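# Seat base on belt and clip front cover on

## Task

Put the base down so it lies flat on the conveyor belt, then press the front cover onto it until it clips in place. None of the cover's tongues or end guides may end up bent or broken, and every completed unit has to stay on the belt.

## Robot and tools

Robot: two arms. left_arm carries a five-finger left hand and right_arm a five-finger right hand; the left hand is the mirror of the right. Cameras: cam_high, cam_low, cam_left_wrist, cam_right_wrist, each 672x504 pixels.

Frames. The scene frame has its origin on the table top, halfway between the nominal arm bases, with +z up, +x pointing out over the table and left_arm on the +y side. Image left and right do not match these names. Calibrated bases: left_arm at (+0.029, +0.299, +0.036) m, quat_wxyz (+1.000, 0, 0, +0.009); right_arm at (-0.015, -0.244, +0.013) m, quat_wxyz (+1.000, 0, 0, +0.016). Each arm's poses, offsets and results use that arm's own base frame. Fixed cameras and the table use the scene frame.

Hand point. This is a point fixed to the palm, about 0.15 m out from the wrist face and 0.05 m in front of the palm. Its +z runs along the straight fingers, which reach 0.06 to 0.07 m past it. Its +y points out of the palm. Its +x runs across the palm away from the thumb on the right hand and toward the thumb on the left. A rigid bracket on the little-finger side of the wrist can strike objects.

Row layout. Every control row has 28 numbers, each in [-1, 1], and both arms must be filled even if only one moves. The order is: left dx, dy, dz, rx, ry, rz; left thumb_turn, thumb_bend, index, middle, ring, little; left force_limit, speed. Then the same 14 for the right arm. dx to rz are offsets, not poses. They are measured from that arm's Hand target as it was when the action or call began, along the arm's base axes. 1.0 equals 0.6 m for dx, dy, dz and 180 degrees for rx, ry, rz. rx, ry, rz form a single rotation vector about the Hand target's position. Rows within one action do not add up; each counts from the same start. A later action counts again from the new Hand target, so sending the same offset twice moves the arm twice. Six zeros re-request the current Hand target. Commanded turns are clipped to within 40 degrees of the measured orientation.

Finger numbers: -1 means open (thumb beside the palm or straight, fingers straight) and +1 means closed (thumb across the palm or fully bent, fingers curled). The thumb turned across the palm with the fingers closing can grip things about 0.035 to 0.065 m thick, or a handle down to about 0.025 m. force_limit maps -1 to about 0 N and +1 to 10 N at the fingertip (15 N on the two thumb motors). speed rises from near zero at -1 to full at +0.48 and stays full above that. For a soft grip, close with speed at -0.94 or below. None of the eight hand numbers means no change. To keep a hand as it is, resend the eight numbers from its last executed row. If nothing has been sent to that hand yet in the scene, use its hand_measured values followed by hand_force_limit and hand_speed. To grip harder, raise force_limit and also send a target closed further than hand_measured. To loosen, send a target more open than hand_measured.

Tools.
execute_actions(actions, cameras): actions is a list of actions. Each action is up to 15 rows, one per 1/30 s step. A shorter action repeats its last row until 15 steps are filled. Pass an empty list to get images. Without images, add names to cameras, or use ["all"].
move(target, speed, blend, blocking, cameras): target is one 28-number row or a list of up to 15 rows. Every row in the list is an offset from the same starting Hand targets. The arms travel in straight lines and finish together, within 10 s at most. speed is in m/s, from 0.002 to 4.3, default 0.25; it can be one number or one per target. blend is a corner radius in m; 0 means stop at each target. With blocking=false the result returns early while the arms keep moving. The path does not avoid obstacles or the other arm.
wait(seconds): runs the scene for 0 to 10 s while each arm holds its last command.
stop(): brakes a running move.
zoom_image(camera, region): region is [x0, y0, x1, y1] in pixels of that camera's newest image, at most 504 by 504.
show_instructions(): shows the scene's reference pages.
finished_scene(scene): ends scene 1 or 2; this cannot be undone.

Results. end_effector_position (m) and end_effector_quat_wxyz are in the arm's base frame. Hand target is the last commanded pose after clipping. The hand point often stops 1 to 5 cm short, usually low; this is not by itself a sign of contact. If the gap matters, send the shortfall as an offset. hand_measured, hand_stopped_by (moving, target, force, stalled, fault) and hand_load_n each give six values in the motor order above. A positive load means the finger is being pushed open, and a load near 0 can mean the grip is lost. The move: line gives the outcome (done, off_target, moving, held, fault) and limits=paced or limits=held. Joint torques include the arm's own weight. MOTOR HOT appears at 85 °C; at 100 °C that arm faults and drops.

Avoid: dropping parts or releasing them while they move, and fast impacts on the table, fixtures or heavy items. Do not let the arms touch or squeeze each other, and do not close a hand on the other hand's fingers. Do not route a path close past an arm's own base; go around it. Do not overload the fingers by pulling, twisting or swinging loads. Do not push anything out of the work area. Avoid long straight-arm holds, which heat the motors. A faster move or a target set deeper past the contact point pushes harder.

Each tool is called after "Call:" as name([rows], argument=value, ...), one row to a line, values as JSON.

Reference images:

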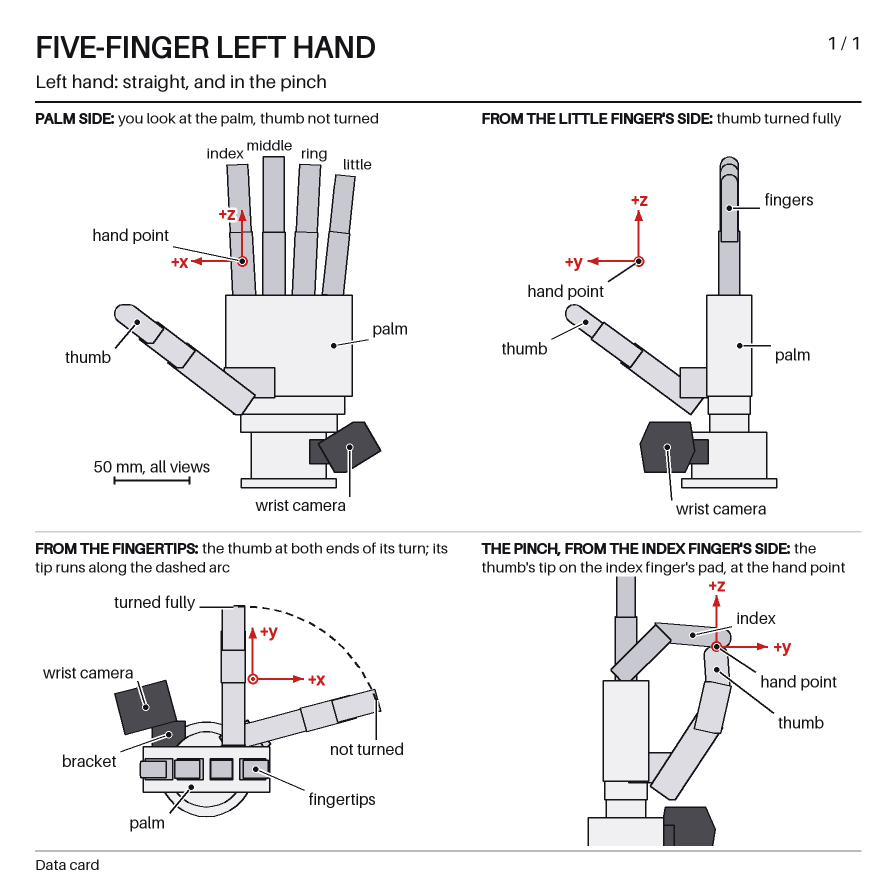

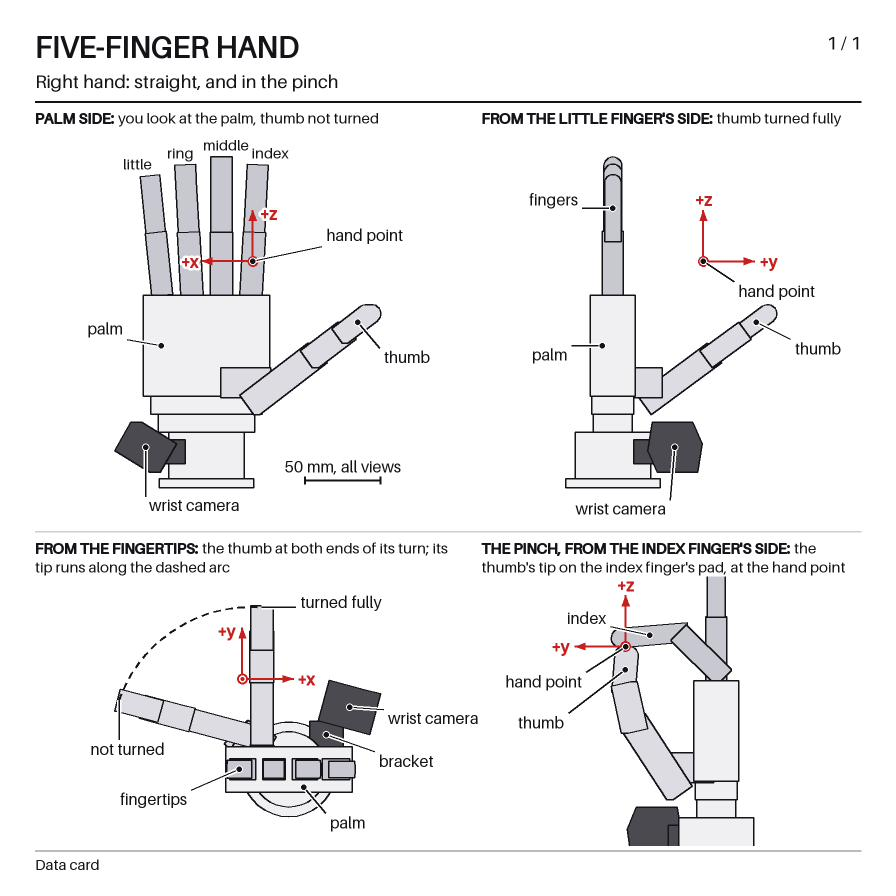

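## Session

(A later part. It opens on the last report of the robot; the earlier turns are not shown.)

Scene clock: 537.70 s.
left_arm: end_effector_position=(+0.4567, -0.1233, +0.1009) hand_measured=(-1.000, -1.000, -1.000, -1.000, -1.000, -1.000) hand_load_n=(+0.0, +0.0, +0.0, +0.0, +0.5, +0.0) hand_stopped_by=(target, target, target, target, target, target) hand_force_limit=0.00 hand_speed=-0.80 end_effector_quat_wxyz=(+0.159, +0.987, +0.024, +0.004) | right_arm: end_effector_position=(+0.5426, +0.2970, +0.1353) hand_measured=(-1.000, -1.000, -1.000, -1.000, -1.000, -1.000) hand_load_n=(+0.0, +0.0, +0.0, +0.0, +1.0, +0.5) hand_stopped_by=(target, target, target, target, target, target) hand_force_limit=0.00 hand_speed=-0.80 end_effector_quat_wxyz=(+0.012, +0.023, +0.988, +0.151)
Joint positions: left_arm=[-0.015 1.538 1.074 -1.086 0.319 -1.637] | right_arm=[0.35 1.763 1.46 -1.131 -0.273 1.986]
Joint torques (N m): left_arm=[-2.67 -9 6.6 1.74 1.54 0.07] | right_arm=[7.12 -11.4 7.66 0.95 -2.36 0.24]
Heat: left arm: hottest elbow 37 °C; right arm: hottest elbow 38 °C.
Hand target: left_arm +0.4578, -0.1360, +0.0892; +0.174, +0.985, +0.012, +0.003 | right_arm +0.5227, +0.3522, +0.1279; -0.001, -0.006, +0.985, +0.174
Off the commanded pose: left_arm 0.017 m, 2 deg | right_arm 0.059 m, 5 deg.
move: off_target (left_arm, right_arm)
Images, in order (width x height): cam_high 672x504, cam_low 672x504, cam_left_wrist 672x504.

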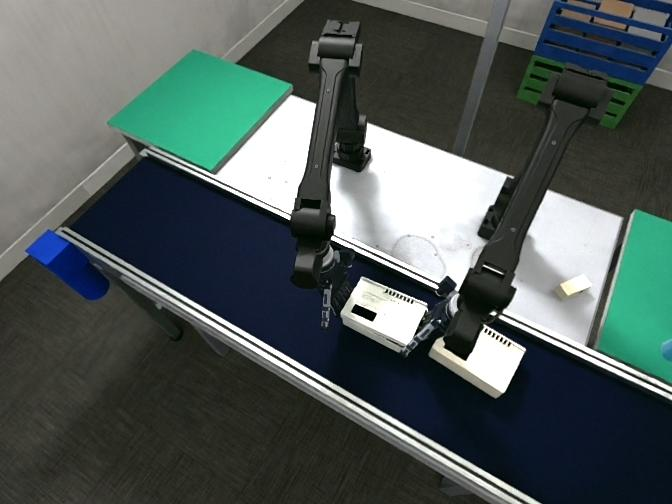

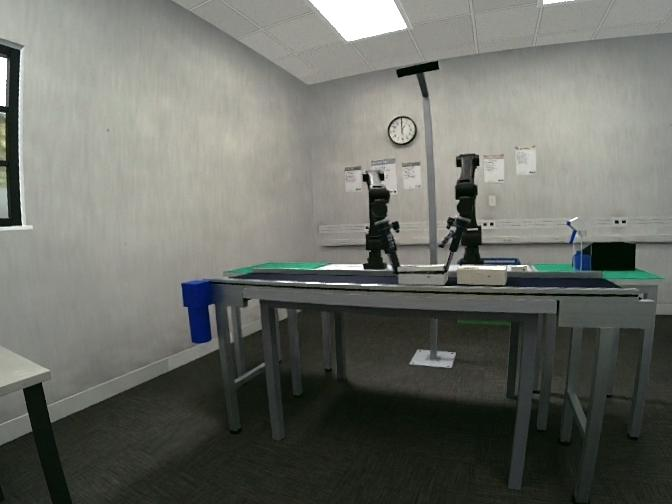

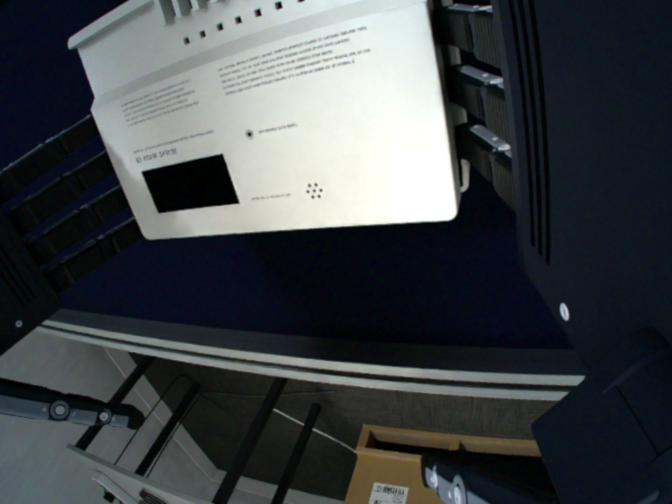

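Call:
move([
  [0.0,0.0,0.03,0.0,0.0,0.0,-1,-1,-1,-1,-1,-1,0,-0.8, 0.0,-0.05,0.02,0,0,0.0,-1,-1,-1,-1,-1,-1,0,-0.8],
  [0.0,0.05,0.03,0.0,0.0,0.0,-1,-1,-1,-1,-1,-1,0,-0.8, 0.0,-0.125,0.02,0,0,0.0,-1,-1,-1,-1,-1,-1,0,-0.8],
], speed=0.04, cameras=["cam_left_wrist","cam_right_wrist","cam_low","cam_high"])

Call:
zoom_image(camera="cam_low", region=[390, 255, 450, 290])

Call:
zoom_image(camera="cam_high", region=[320, 260, 440, 360])

Scene clock: 545.63 s.
left_arm: end_effector_position=(+0.4513, -0.1100, +0.1026) hand_measured=(-1.000, -1.000, -1.000, -1.000, -1.000, -1.000) hand_load_n=(+0.0, +0.0, +0.0, +0.0, +0.0, +0.0) hand_stopped_by=(target, target, target, target, target, target) hand_force_limit=0.00 hand_speed=-0.80 end_effector_quat_wxyz=(+0.172, +0.985, +0.014, -0.002) | right_arm: end_effector_position=(+0.5234, +0.2842, +0.1357) hand_measured=(-1.000, -1.000, -1.000, -1.000, -1.000, -1.000) hand_load_n=(+0.0, +0.0, +0.0, +0.0, +0.0, +0.0) hand_stopped_by=(target, target, target, target, target, target) hand_force_limit=0.00 hand_speed=-0.80 end_effector_quat_wxyz=(-0.002, -0.007, +0.985, +0.174)
Joint positions: left_arm=[0.029 1.541 1.074 -1.113 0.346 -1.57] | right_arm=[0.315 1.733 1.408 -1.139 -0.333 1.891]
Joint torques (N m): left_arm=[-0.91 -10.52 9.44 -0.16 0.53 0.11] | right_arm=[-0.15 -12.81 7.69 -0.76 -0.51 -0.11]
Heat: left arm: hottest elbow 37 °C; right arm: hottest elbow 38 °C.
Hand target: left_arm +0.4577, -0.1061, +0.1073; +0.174, +0.985, +0.011, +0.003 | right_arm +0.5227, +0.2772, +0.1399; -0.001, -0.006, +0.985, +0.174
Off the commanded pose: left_arm 0.009 m, 1 deg | right_arm 0.008 m, 0 deg.
move: done

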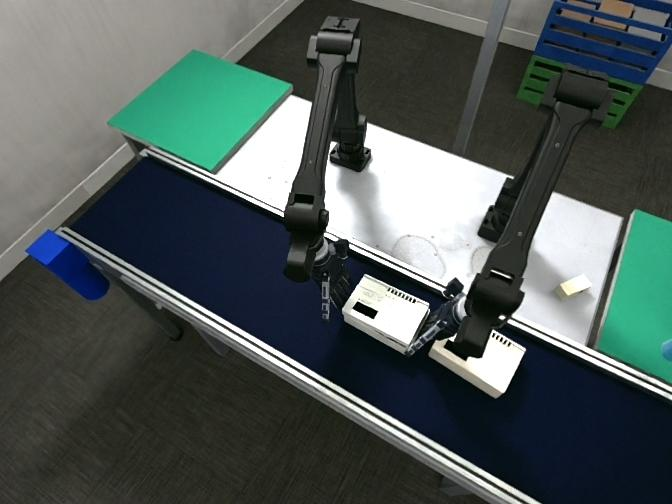

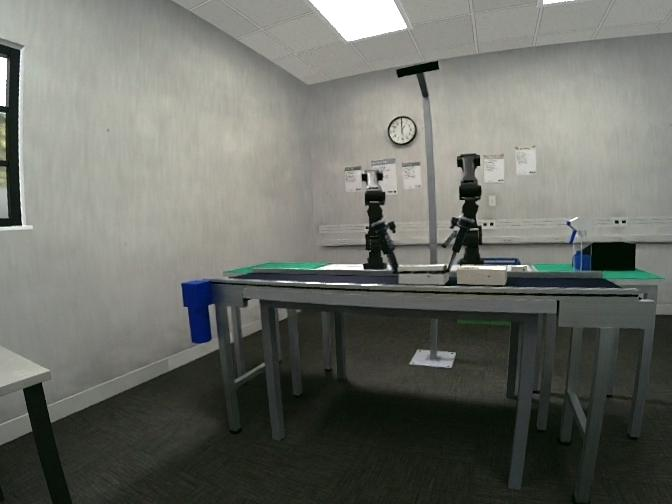

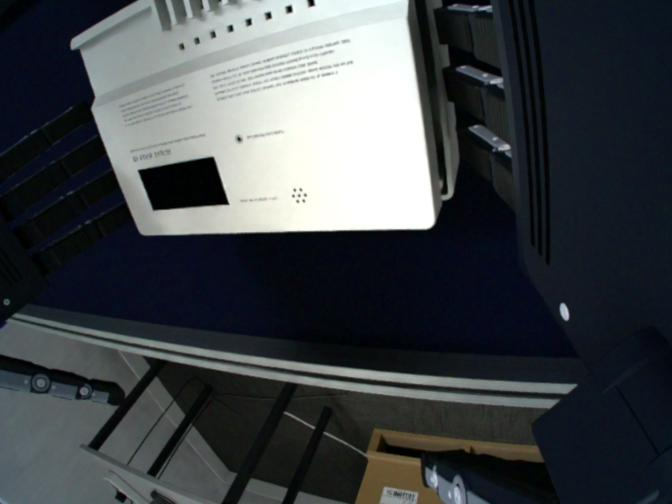

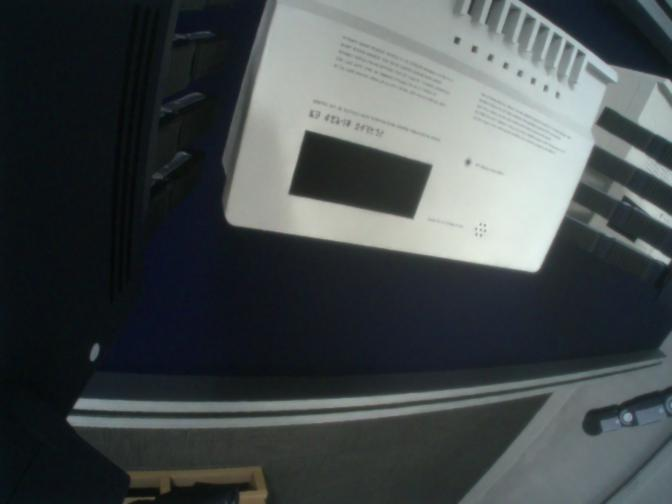

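Scaled by 8.400 from the camera's 672x504 image, which has a finer 960x720 frame.

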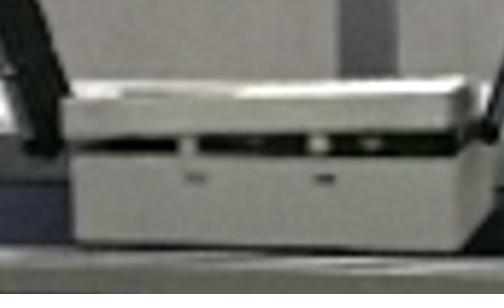

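Scaled by 4.200 from the camera's 672x504 image, which has a finer 960x720 frame.

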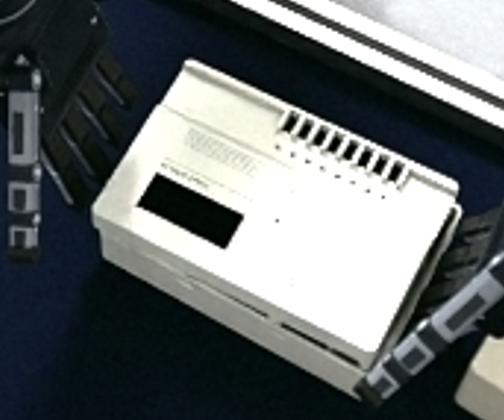

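Call:
zoom_image(camera="cam_high", region=[335, 300, 385, 350])

Call:
zoom_image(camera="cam_high", region=[385, 290, 445, 360])

Call:
zoom_image(camera="cam_left_wrist", region=[370, 0, 500, 240])

Call:
zoom_image(camera="cam_right_wrist", region=[190, 0, 330, 260])

Call:
zoom_image(camera="cam_low", region=[395, 260, 425, 285])

Call:
zoom_image(camera="cam_low", region=[425, 260, 455, 285])

Scaled by 10.080 from the camera's 672x504 image, which has a finer 960x720 frame.

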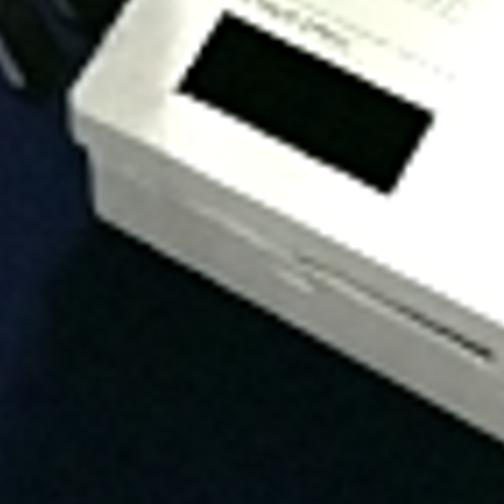

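Scaled by 7.200 from the camera's 672x504 image, which has a finer 960x720 frame.

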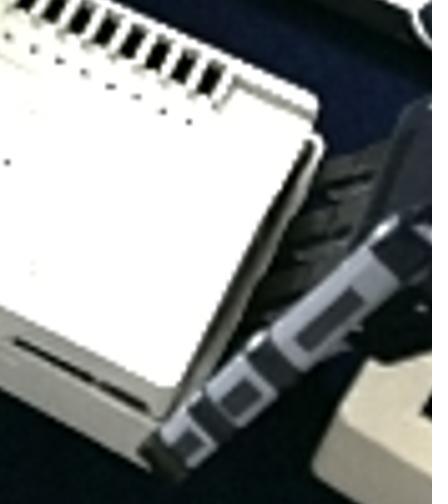

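Scaled by 2.100 from the camera's 672x504 image, which has a finer 960x720 frame.

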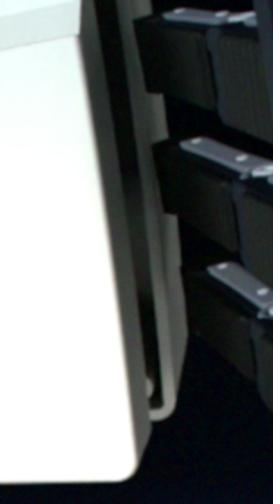

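Scaled by 1.938 from the camera's 672x504 image, which has a finer 960x720 frame.

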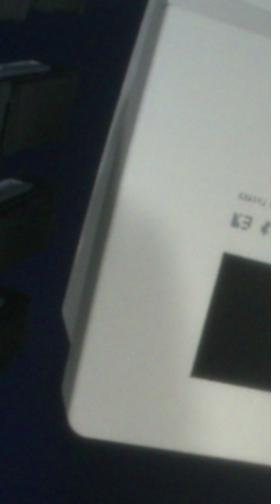

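Scaled by 16.800 from the camera's 672x504 image, which has a finer 960x720 frame.

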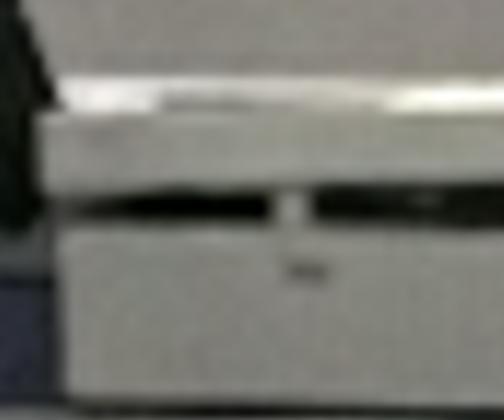

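Scaled by 16.800 from the camera's 672x504 image, which has a finer 960x720 frame.

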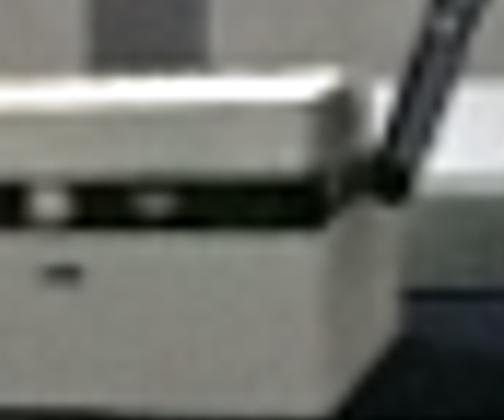

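Call:
move(target=[0.01,0.0,0.058,0.0,0.0,0.0,-1,-1,-1,-1,-1,-1,0,-0.8, 0.042,0.0,0.047,0,0,0.0,-1,-1,-1,-1,-1,-1,0,-0.8], speed=0.06, cameras=["cam_left_wrist","cam_right_wrist","cam_low"])

Call:
zoom_image(camera="cam_low", region=[390, 255, 450, 290])

Scene clock: 562.90 s.
left_arm: end_effector_position=(+0.4438, -0.1102, +0.1142) hand_measured=(-1.000, -1.000, -1.000, -1.000, -1.000, -1.000) hand_load_n=(+0.0, +0.0, +0.0, +0.0, +0.0, +0.0) hand_stopped_by=(target, target, target, target, target, target) hand_force_limit=0.00 hand_speed=-0.80 end_effector_quat_wxyz=(+0.173, +0.984, +0.019, -0.030) | right_arm: end_effector_position=(+0.5329, +0.2802, +0.1578) hand_measured=(-1.000, -1.000, -1.000, -1.000, -1.000, -1.000) hand_load_n=(+0.0, +0.0, +0.0, +0.0, +0.0, +0.0) hand_stopped_by=(target, target, target, target, target, target) hand_force_limit=0.00 hand_speed=-0.80 end_effector_quat_wxyz=(-0.011, -0.005, +0.985, +0.171)
Joint positions: left_arm=[0.029 1.541 1.111 -1.208 0.346 -1.569] | right_arm=[0.302 1.748 1.493 -1.234 -0.334 1.876]
Joint torques (N m): left_arm=[-0.91 -12.45 12.45 -0.35 0.5 0.13] | right_arm=[-0.21 -11.4 11.84 -0.83 -0.5 -0.1]
Motor temperatures (°C): left_arm=[27 27 38 21 25 20] | right_arm=[28 28 38 21 27 20]
Heat: left arm: hottest elbow 38 °C; right arm: hottest elbow 38 °C.
Hand target: left_arm +0.4637, -0.1061, +0.1420; +0.174, +0.985, +0.011, +0.003 | right_arm +0.5479, +0.2771, +0.1681; -0.001, -0.006, +0.985, +0.174
Off the commanded pose: left_arm 0.034 m, 4 deg | right_arm 0.018 m, 1 deg.
move: off_target (left_arm, right_arm)
Images, in order (width x height): cam_low 672x504, cam_left_wrist 672x504, cam_right_wrist 672x504.

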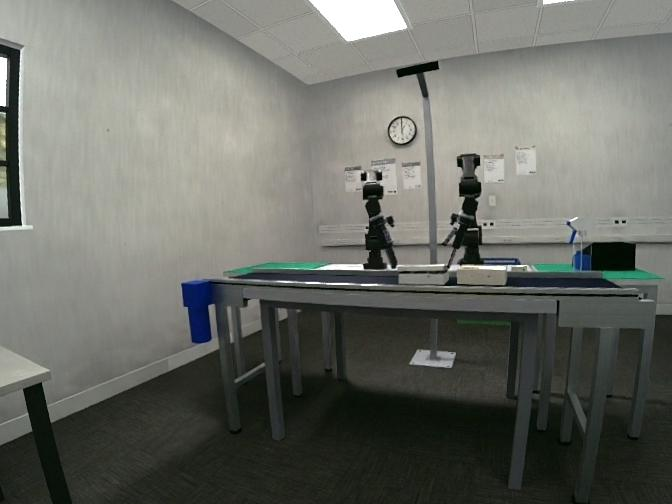

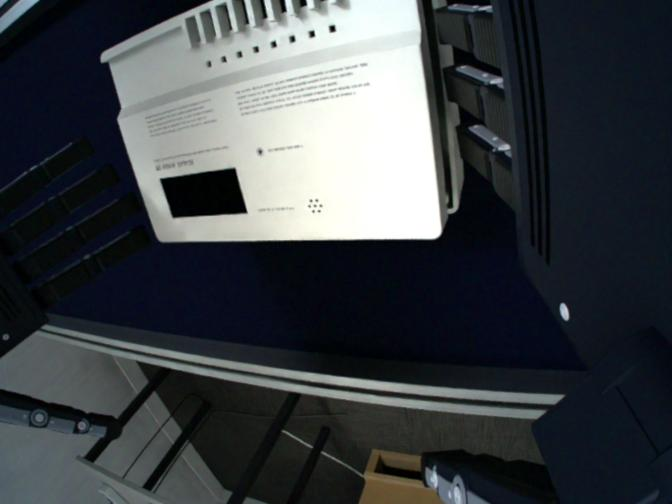

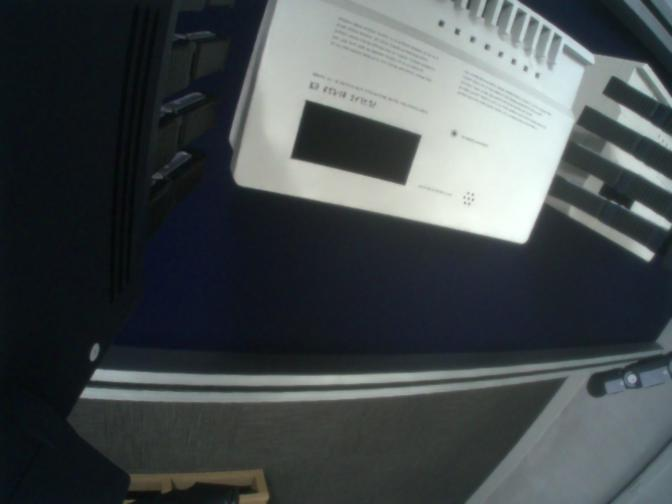

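Scaled by 8.400 from the camera's 672x504 image, which has a finer 960x720 frame.

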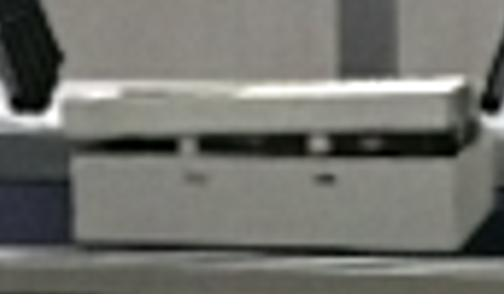

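Call:
move(target=[0.0,0.0,-0.055,0.0,0.0,0.0,-1,-1,-1,-1,-1,-1,0,-0.8, 0.0,0.0,-0.028,0,0,0.0,-1,-1,-1,-1,-1,-1,0,-0.8], speed=0.05, cameras=["cam_left_wrist","cam_right_wrist","cam_low"])

Call:
zoom_image(camera="cam_low", region=[390, 255, 450, 290])

Scene clock: 566.37 s.
left_arm: end_effector_position=(+0.4601, -0.1097, +0.1092) hand_measured=(-1.000, -1.000, -1.000, -1.000, -1.000, -1.000) hand_load_n=(+0.0, +0.0, +0.0, +0.0, +0.0, +0.0) hand_stopped_by=(target, target, target, target, target, target) hand_force_limit=0.00 hand_speed=-0.80 end_effector_quat_wxyz=(+0.172, +0.985, +0.014, -0.003) | right_arm: end_effector_position=(+0.5369, +0.2814, +0.1531) hand_measured=(-1.000, -1.000, -1.000, -1.000, -1.000, -1.000) hand_load_n=(+0.5, +0.0, +0.0, +0.0, +0.0, +0.0) hand_stopped_by=(target, target, target, target, target, target) hand_force_limit=0.00 hand_speed=-0.80 end_effector_quat_wxyz=(-0.008, -0.006, +0.985, +0.172)
Joint positions: left_arm=[0.029 1.556 1.111 -1.138 0.346 -1.569] | right_arm=[0.302 1.759 1.493 -1.217 -0.334 1.875]
Joint torques (N m): left_arm=[-0.91 -11.16 7.73 0.46 0.52 0.14] | right_arm=[-0.38 -11.46 9.31 0.09 -0.51 -0.11]
Heat: left arm: hottest elbow 38 °C; right arm: hottest elbow 38 °C.
Hand target: left_arm +0.4636, -0.1061, +0.1089; +0.174, +0.985, +0.011, +0.003 | right_arm +0.5478, +0.2771, +0.1513; -0.001, -0.006, +0.985, +0.174
Off the commanded pose: left_arm 0.005 m, 1 deg | right_arm 0.012 m, 1 deg.
move: off_target (right_arm)
Images, in order (width x height): cam_low 672x504, cam_left_wrist 672x504, cam_right_wrist 672x504.

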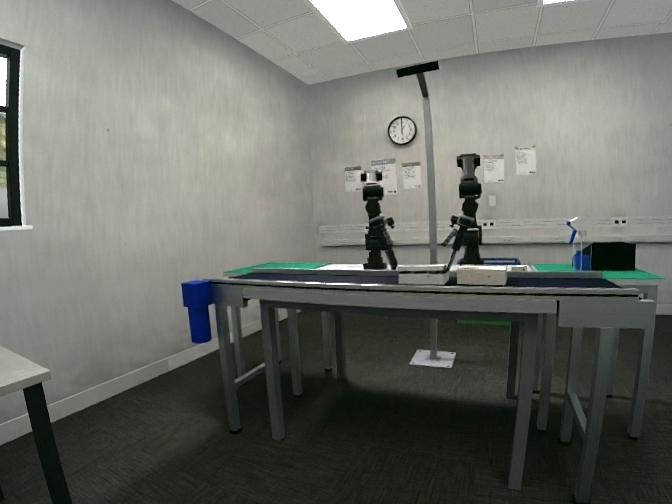

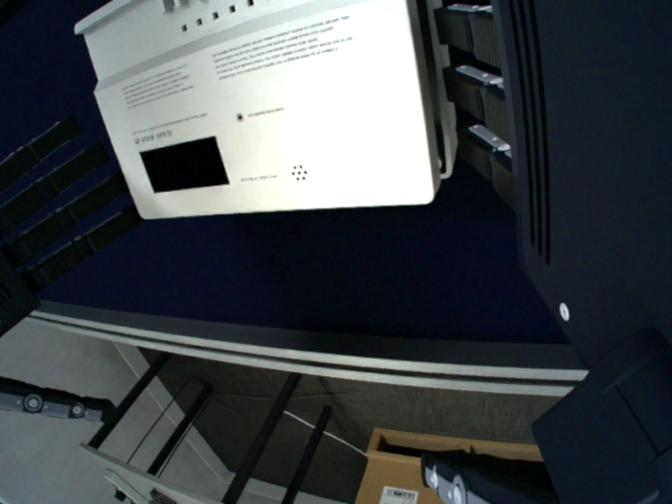

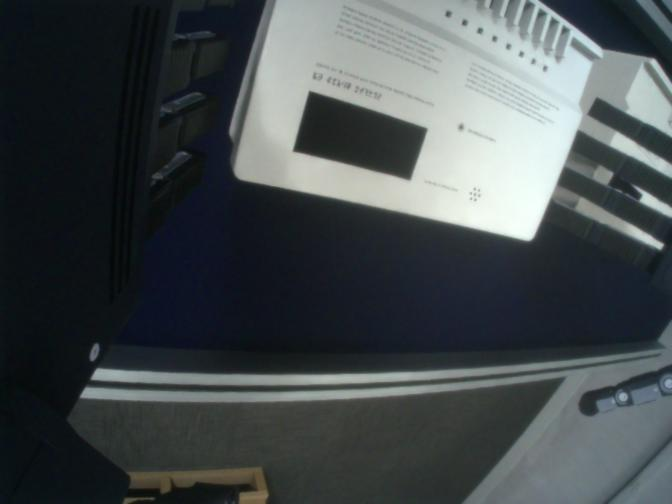

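Scaled by 8.400 from the camera's 672x504 image, which has a finer 960x720 frame.

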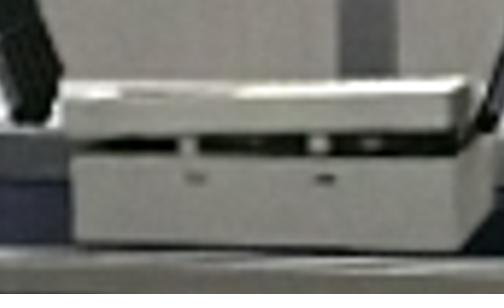

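Call:
move(target=[0.0,0.0,0.0,0.0,0.0,0.0,-1,-1,-1,-1,-1,-1,0,-0.8, 0.0,0.055,0.0,0,0,0.0,-1,-1,-1,-1,-1,-1,0,-0.8], speed=0.03, cameras=["cam_left_wrist","cam_right_wrist","cam_low","cam_high"])

Call:
zoom_image(camera="cam_low", region=[390, 255, 450, 290])

Call:
zoom_image(camera="cam_high", region=[330, 270, 440, 360])

Scene clock: 571.03 s.
left_arm: end_effector_position=(+0.4601, -0.1097, +0.1092) hand_measured=(-1.000, -1.000, -1.000, -1.000, -1.000, -1.000) hand_load_n=(+0.0, +0.0, +0.0, +0.0, +0.0, +0.0) hand_stopped_by=(target, target, target, target, target, target) hand_force_limit=0.00 hand_speed=-0.80 end_effector_quat_wxyz=(+0.172, +0.985, +0.014, -0.003) | right_arm: end_effector_position=(+0.5352, +0.2937, +0.1422) hand_measured=(-1.000, -1.000, -1.000, -1.000, -1.000, -1.000) hand_load_n=(+0.0, +0.0, +0.0, +0.0, +0.0, +0.0) hand_stopped_by=(target, target, target, target, target, target) hand_force_limit=0.00 hand_speed=-0.80 end_effector_quat_wxyz=(-0.016, +0.001, +0.986, +0.168)
Joint positions: left_arm=[0.029 1.556 1.111 -1.138 0.346 -1.569] | right_arm=[0.327 1.777 1.493 -1.206 -0.329 1.914]
Joint torques (N m): left_arm=[-0.91 -11.05 7.97 0.53 0.52 0.14] | right_arm=[2.26 -11.52 11.74 0.14 -0.5 0.11]
Heat: left arm: hottest elbow 37 °C; right arm: hottest elbow 39 °C.
Hand target: left_arm +0.4636, -0.1061, +0.1089; +0.174, +0.985, +0.011, +0.002 | right_arm +0.5477, +0.3103, +0.1512; -0.001, -0.006, +0.985, +0.174
Off the commanded pose: left_arm 0.005 m, 1 deg | right_arm 0.023 m, 2 deg.
move: off_target (right_arm)

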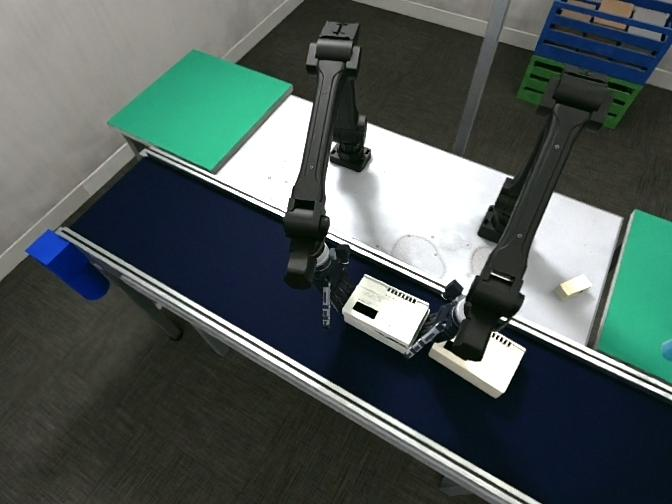

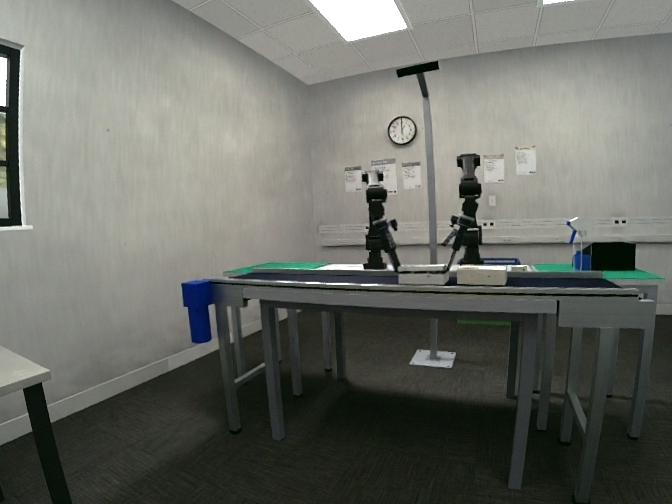

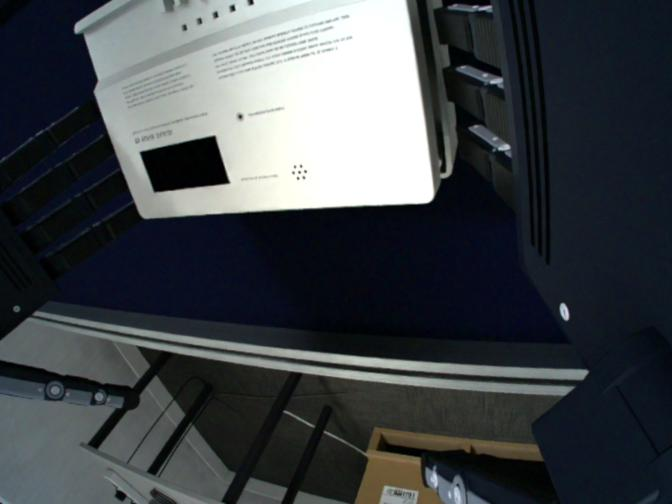

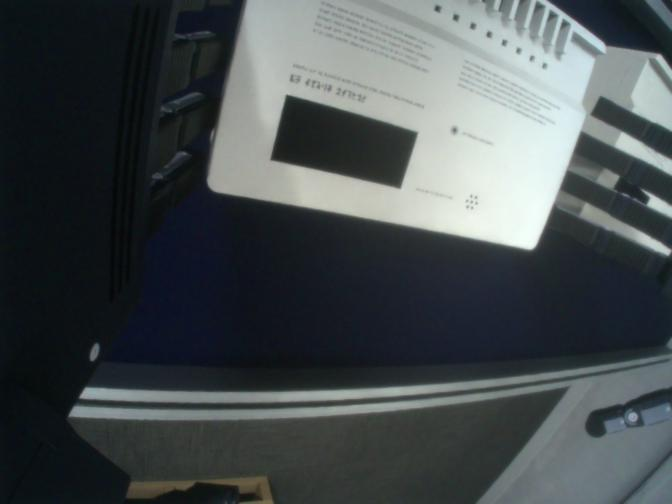

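Scaled by 8.400 from the camera's 672x504 image, which has a finer 960x720 frame.

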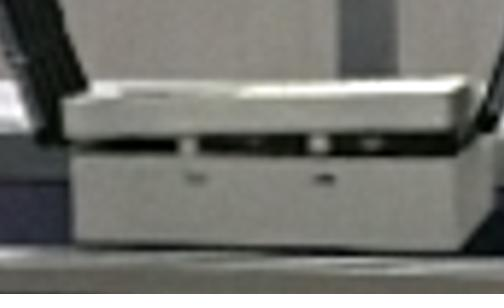

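Scaled by 4.582 from the camera's 672x504 image, which has a finer 960x720 frame.

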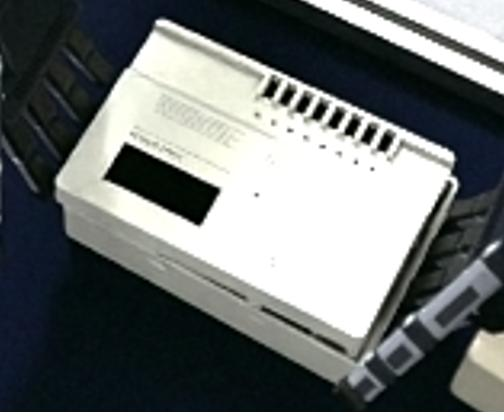

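Call:
move(target=[0.0,0.0,0.0,0.0,0.0,0.0,-1,-1,-1,-1,-1,-1,0,-0.8, 0.0,0.017,0.02,0,0,0.0,-1,-1,-1,-1,-1,-1,0,-0.8], speed=0.03, cameras=["cam_right_wrist","cam_low"])

Call:
zoom_image(camera="cam_low", region=[390, 255, 450, 290])

Scene clock: 573.67 s.
left_arm: end_effector_position=(+0.4601, -0.1097, +0.1092) hand_measured=(-1.000, -1.000, -1.000, -1.000, -1.000, -1.000) hand_load_n=(+0.0, -0.5, +0.0, +0.0, +0.0, +0.0) hand_stopped_by=(target, target, target, target, target, target) hand_force_limit=0.00 hand_speed=-0.80 end_effector_quat_wxyz=(+0.172, +0.985, +0.014, -0.003) | right_arm: end_effector_position=(+0.5404, +0.3023, +0.1501) hand_measured=(-1.000, -1.000, -1.000, -1.000, -1.000, -1.000) hand_load_n=(+0.0, +0.0, +0.0, +0.5, +0.0, +0.0) hand_stopped_by=(target, target, target, target, target, target) hand_force_limit=0.00 hand_speed=-0.80 end_effector_quat_wxyz=(-0.009, +0.002, +0.986, +0.167)
Joint positions: left_arm=[0.029 1.556 1.111 -1.138 0.346 -1.569] | right_arm=[0.341 1.781 1.519 -1.209 -0.322 1.932]
Joint torques (N m): left_arm=[-0.97 -11.34 7.95 0.51 0.52 0.13] | right_arm=[2.49 -12.04 12.27 -0.72 -0.7 0.1]
Heat: left arm: hottest elbow 37 °C; right arm: hottest elbow 39 °C.
Hand target: left_arm +0.4636, -0.1062, +0.1089; +0.174, +0.985, +0.011, +0.003 | right_arm +0.5479, +0.3203, +0.1633; -0.001, -0.006, +0.985, +0.174
Off the commanded pose: left_arm 0.005 m, 1 deg | right_arm 0.024 m, 1 deg.
move: off_target (right_arm)
Images, in order (width x height): cam_low 672x504, cam_right_wrist 672x504.

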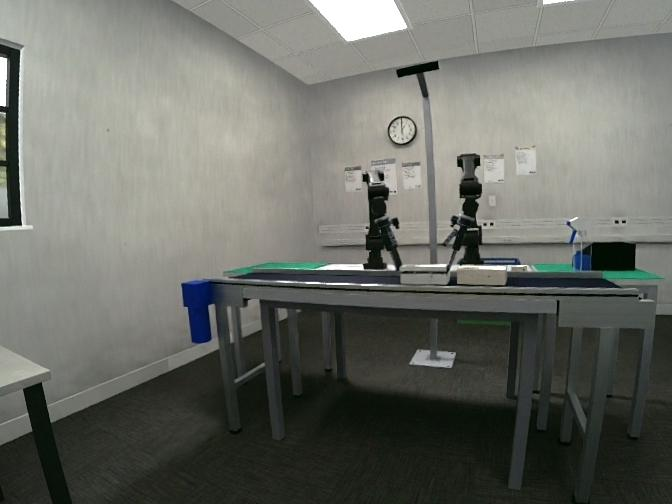

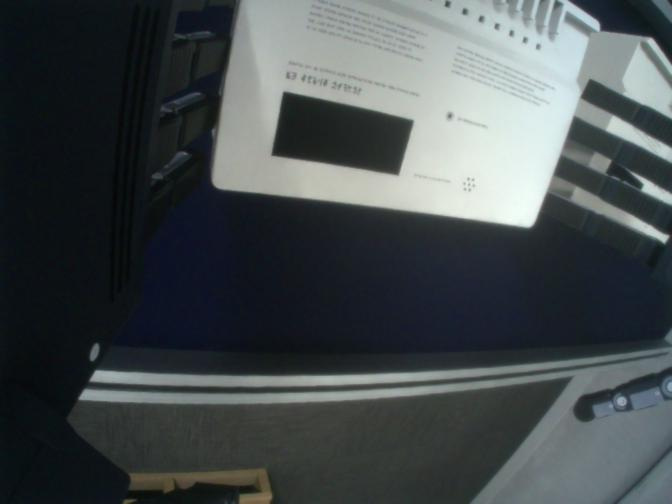

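Scaled by 8.400 from the camera's 672x504 image, which has a finer 960x720 frame.

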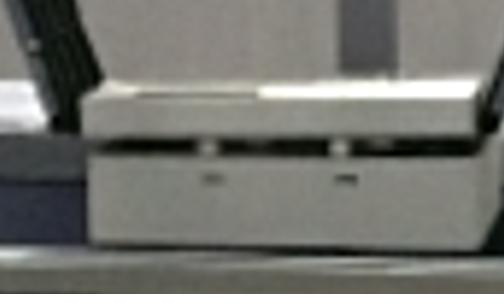

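Call:
move([
  [0.0,0.045,0.0,0.0,0.0,0.0,-1,-1,-1,-1,-1,-1,0,-0.8, 0.0,0.0,0.0,0,0,0.0,-1,-1,-1,-1,-1,-1,0,-0.8],
  [0.0,0.045,-0.035,0.0,0.0,0.0,-1,-1,-1,-1,-1,-1,0,-0.8, 0.0,0.0,0.0,0,0,0.0,-1,-1,-1,-1,-1,-1,0,-0.8],
], speed=0.06, cameras=["cam_left_wrist","cam_low"])

Call:
zoom_image(camera="cam_low", region=[390, 245, 470, 290])

Scene clock: 579.27 s.
left_arm: end_effector_position=(+0.4639, -0.0845, +0.0949) hand_measured=(-1.000, -1.000, -1.000, -1.000, -1.000, -1.000) hand_load_n=(+0.0, -0.5, +0.0, -1.0, +0.0, +0.0) hand_stopped_by=(target, target, target, target, target, target) hand_force_limit=0.00 hand_speed=-0.80 end_effector_quat_wxyz=(+0.177, +0.984, +0.012, +0.003) | right_arm: end_effector_position=(+0.5404, +0.3023, +0.1503) hand_measured=(-1.000, -1.000, -1.000, -1.000, -1.000, -1.000) hand_load_n=(+0.0, +0.0, +0.0, +0.0, +0.0, +0.0) hand_stopped_by=(target, target, target, target, target, target) hand_force_limit=0.00 hand_speed=-0.80 end_effector_quat_wxyz=(-0.009, +0.002, +0.986, +0.167)
Joint positions: left_arm=[0.091 1.585 1.099 -1.107 0.355 -1.501] | right_arm=[0.341 1.781 1.52 -1.209 -0.322 1.933]
Joint torques (N m): left_arm=[-0.85 -10.99 7.01 0.54 0.13 0.14] | right_arm=[2.55 -11.99 12.33 -0.72 -0.7 0.09]
Heat: left arm: hottest elbow 37 °C; right arm: hottest elbow 40 °C.
Hand target: left_arm +0.4637, -0.0790, +0.0881; +0.174, +0.985, +0.012, +0.003 | right_arm +0.5479, +0.3203, +0.1635; -0.001, -0.006, +0.985, +0.174
Off the commanded pose: left_arm 0.009 m, 0 deg | right_arm 0.023 m, 2 deg.
move: off_target (right_arm)
Images, in order (width x height): cam_low 672x504, cam_left_wrist 672x504.

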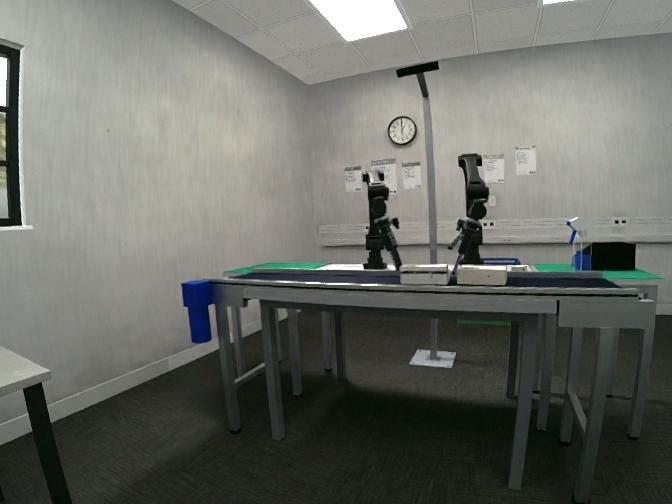

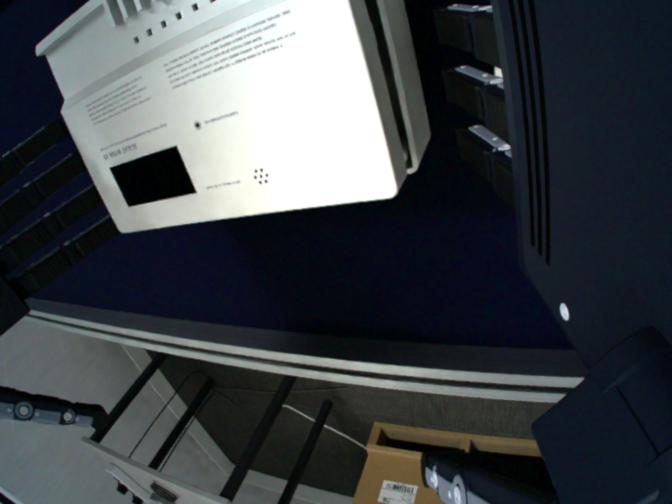

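Scaled by 6.300 from the camera's 672x504 image, which has a finer 960x720 frame.

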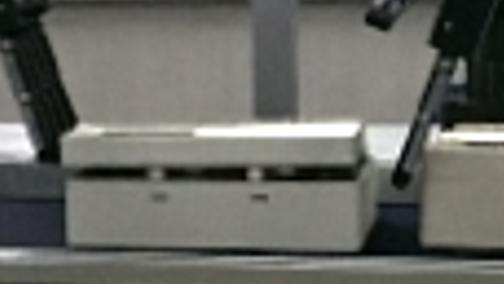

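Call:
zoom_image(camera="cam_left_wrist", region=[300, 0, 460, 220])

Scaled by 2.291 from the camera's 672x504 image, which has a finer 960x720 frame.

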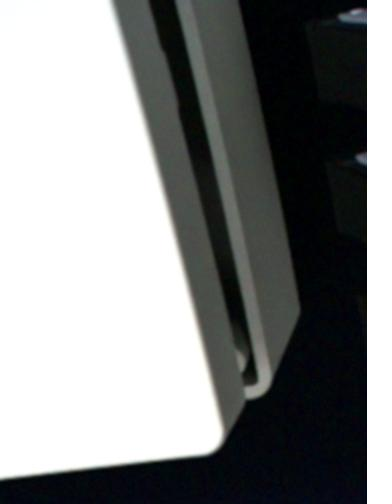

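Call:
move(target=[0.0,-0.065,0.0,0.0,0.0,0.0,-1,-1,-1,-1,-1,-1,0,-0.8, 0.0,0.0,0.0,0,0,0.0,-1,-1,-1,-1,-1,-1,0,-0.8], speed=0.04, cameras=["cam_left_wrist","cam_low","cam_high"])

Call:
zoom_image(camera="cam_low", region=[390, 255, 450, 290])

Call:
zoom_image(camera="cam_left_wrist", region=[330, 0, 490, 220])

Call:
zoom_image(camera="cam_high", region=[335, 295, 385, 345])

Scene clock: 589.40 s.
left_arm: end_effector_position=(+0.4637, -0.1069, +0.0882) hand_measured=(-1.000, -1.000, -1.000, -1.000, -1.000, -1.000) hand_load_n=(+0.0, +0.0, +0.0, +0.0, +0.0, +0.0) hand_stopped_by=(target, target, target, target, target, target) hand_force_limit=0.00 hand_speed=-0.80 end_effector_quat_wxyz=(+0.171, +0.985, +0.016, +0.001) | right_arm: end_effector_position=(+0.5404, +0.3023, +0.1503) hand_measured=(-1.000, -1.000, -1.000, -1.000, -1.000, -1.000) hand_load_n=(+0.0, +0.0, +0.0, +0.0, +0.0, +0.0) hand_stopped_by=(target, target, target, target, target, target) hand_force_limit=0.00 hand_speed=-0.80 end_effector_quat_wxyz=(-0.009, +0.002, +0.986, +0.167)
Joint positions: left_arm=[0.034 1.585 1.085 -1.076 0.343 -1.568] | right_arm=[0.341 1.781 1.52 -1.209 -0.322 1.933]
Joint torques (N m): left_arm=[-3.19 -11.58 7.09 0.73 0.66 -0.17] | right_arm=[2.49 -11.93 12.34 -0.73 -0.7 0.1]
Heat: left arm: hottest elbow 36 °C; right arm: hottest elbow 41 °C.
Hand target: left_arm +0.4637, -0.1181, +0.0880; +0.174, +0.985, +0.012, +0.003 | right_arm +0.5479, +0.3203, +0.1635; -0.001, -0.006, +0.985, +0.174
Off the commanded pose: left_arm 0.011 m, 1 deg | right_arm 0.024 m, 2 deg.
move: off_target (left_arm, right_arm)
Images, in order (width x height): cam_high 672x504, cam_low 672x504, cam_left_wrist 672x504.

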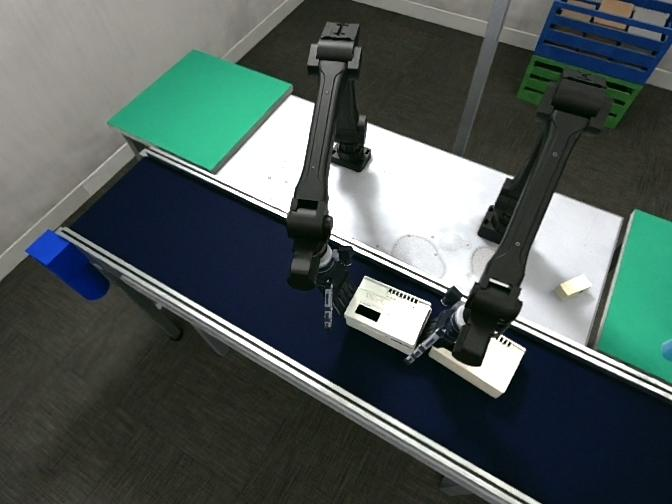

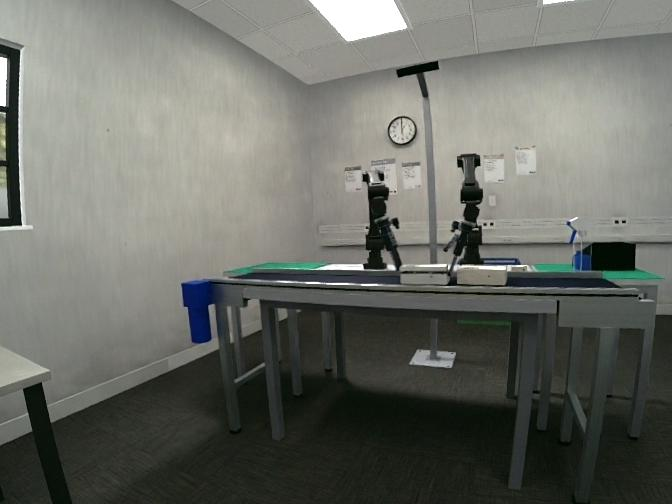

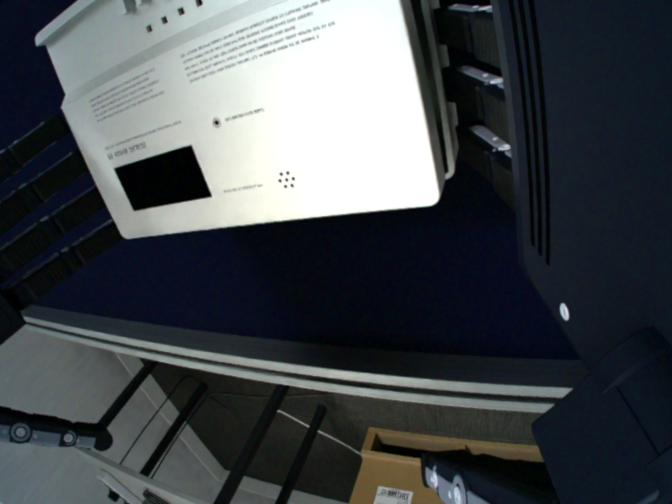

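Scaled by 8.400 from the camera's 672x504 image, which has a finer 960x720 frame.

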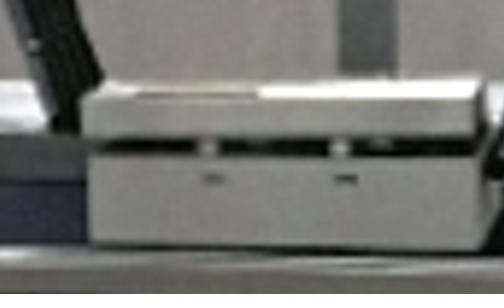

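Scaled by 2.291 from the camera's 672x504 image, which has a finer 960x720 frame.

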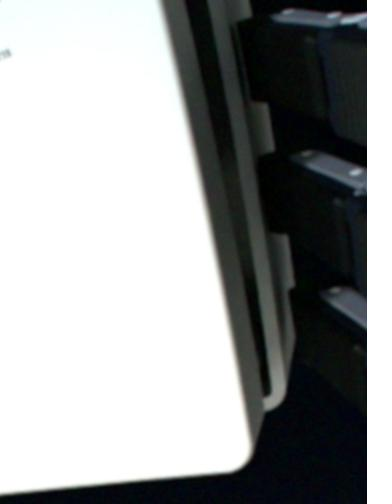

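Scaled by 10.080 from the camera's 672x504 image, which has a finer 960x720 frame.

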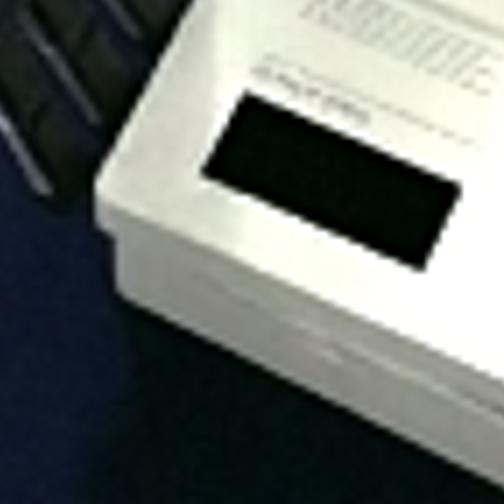

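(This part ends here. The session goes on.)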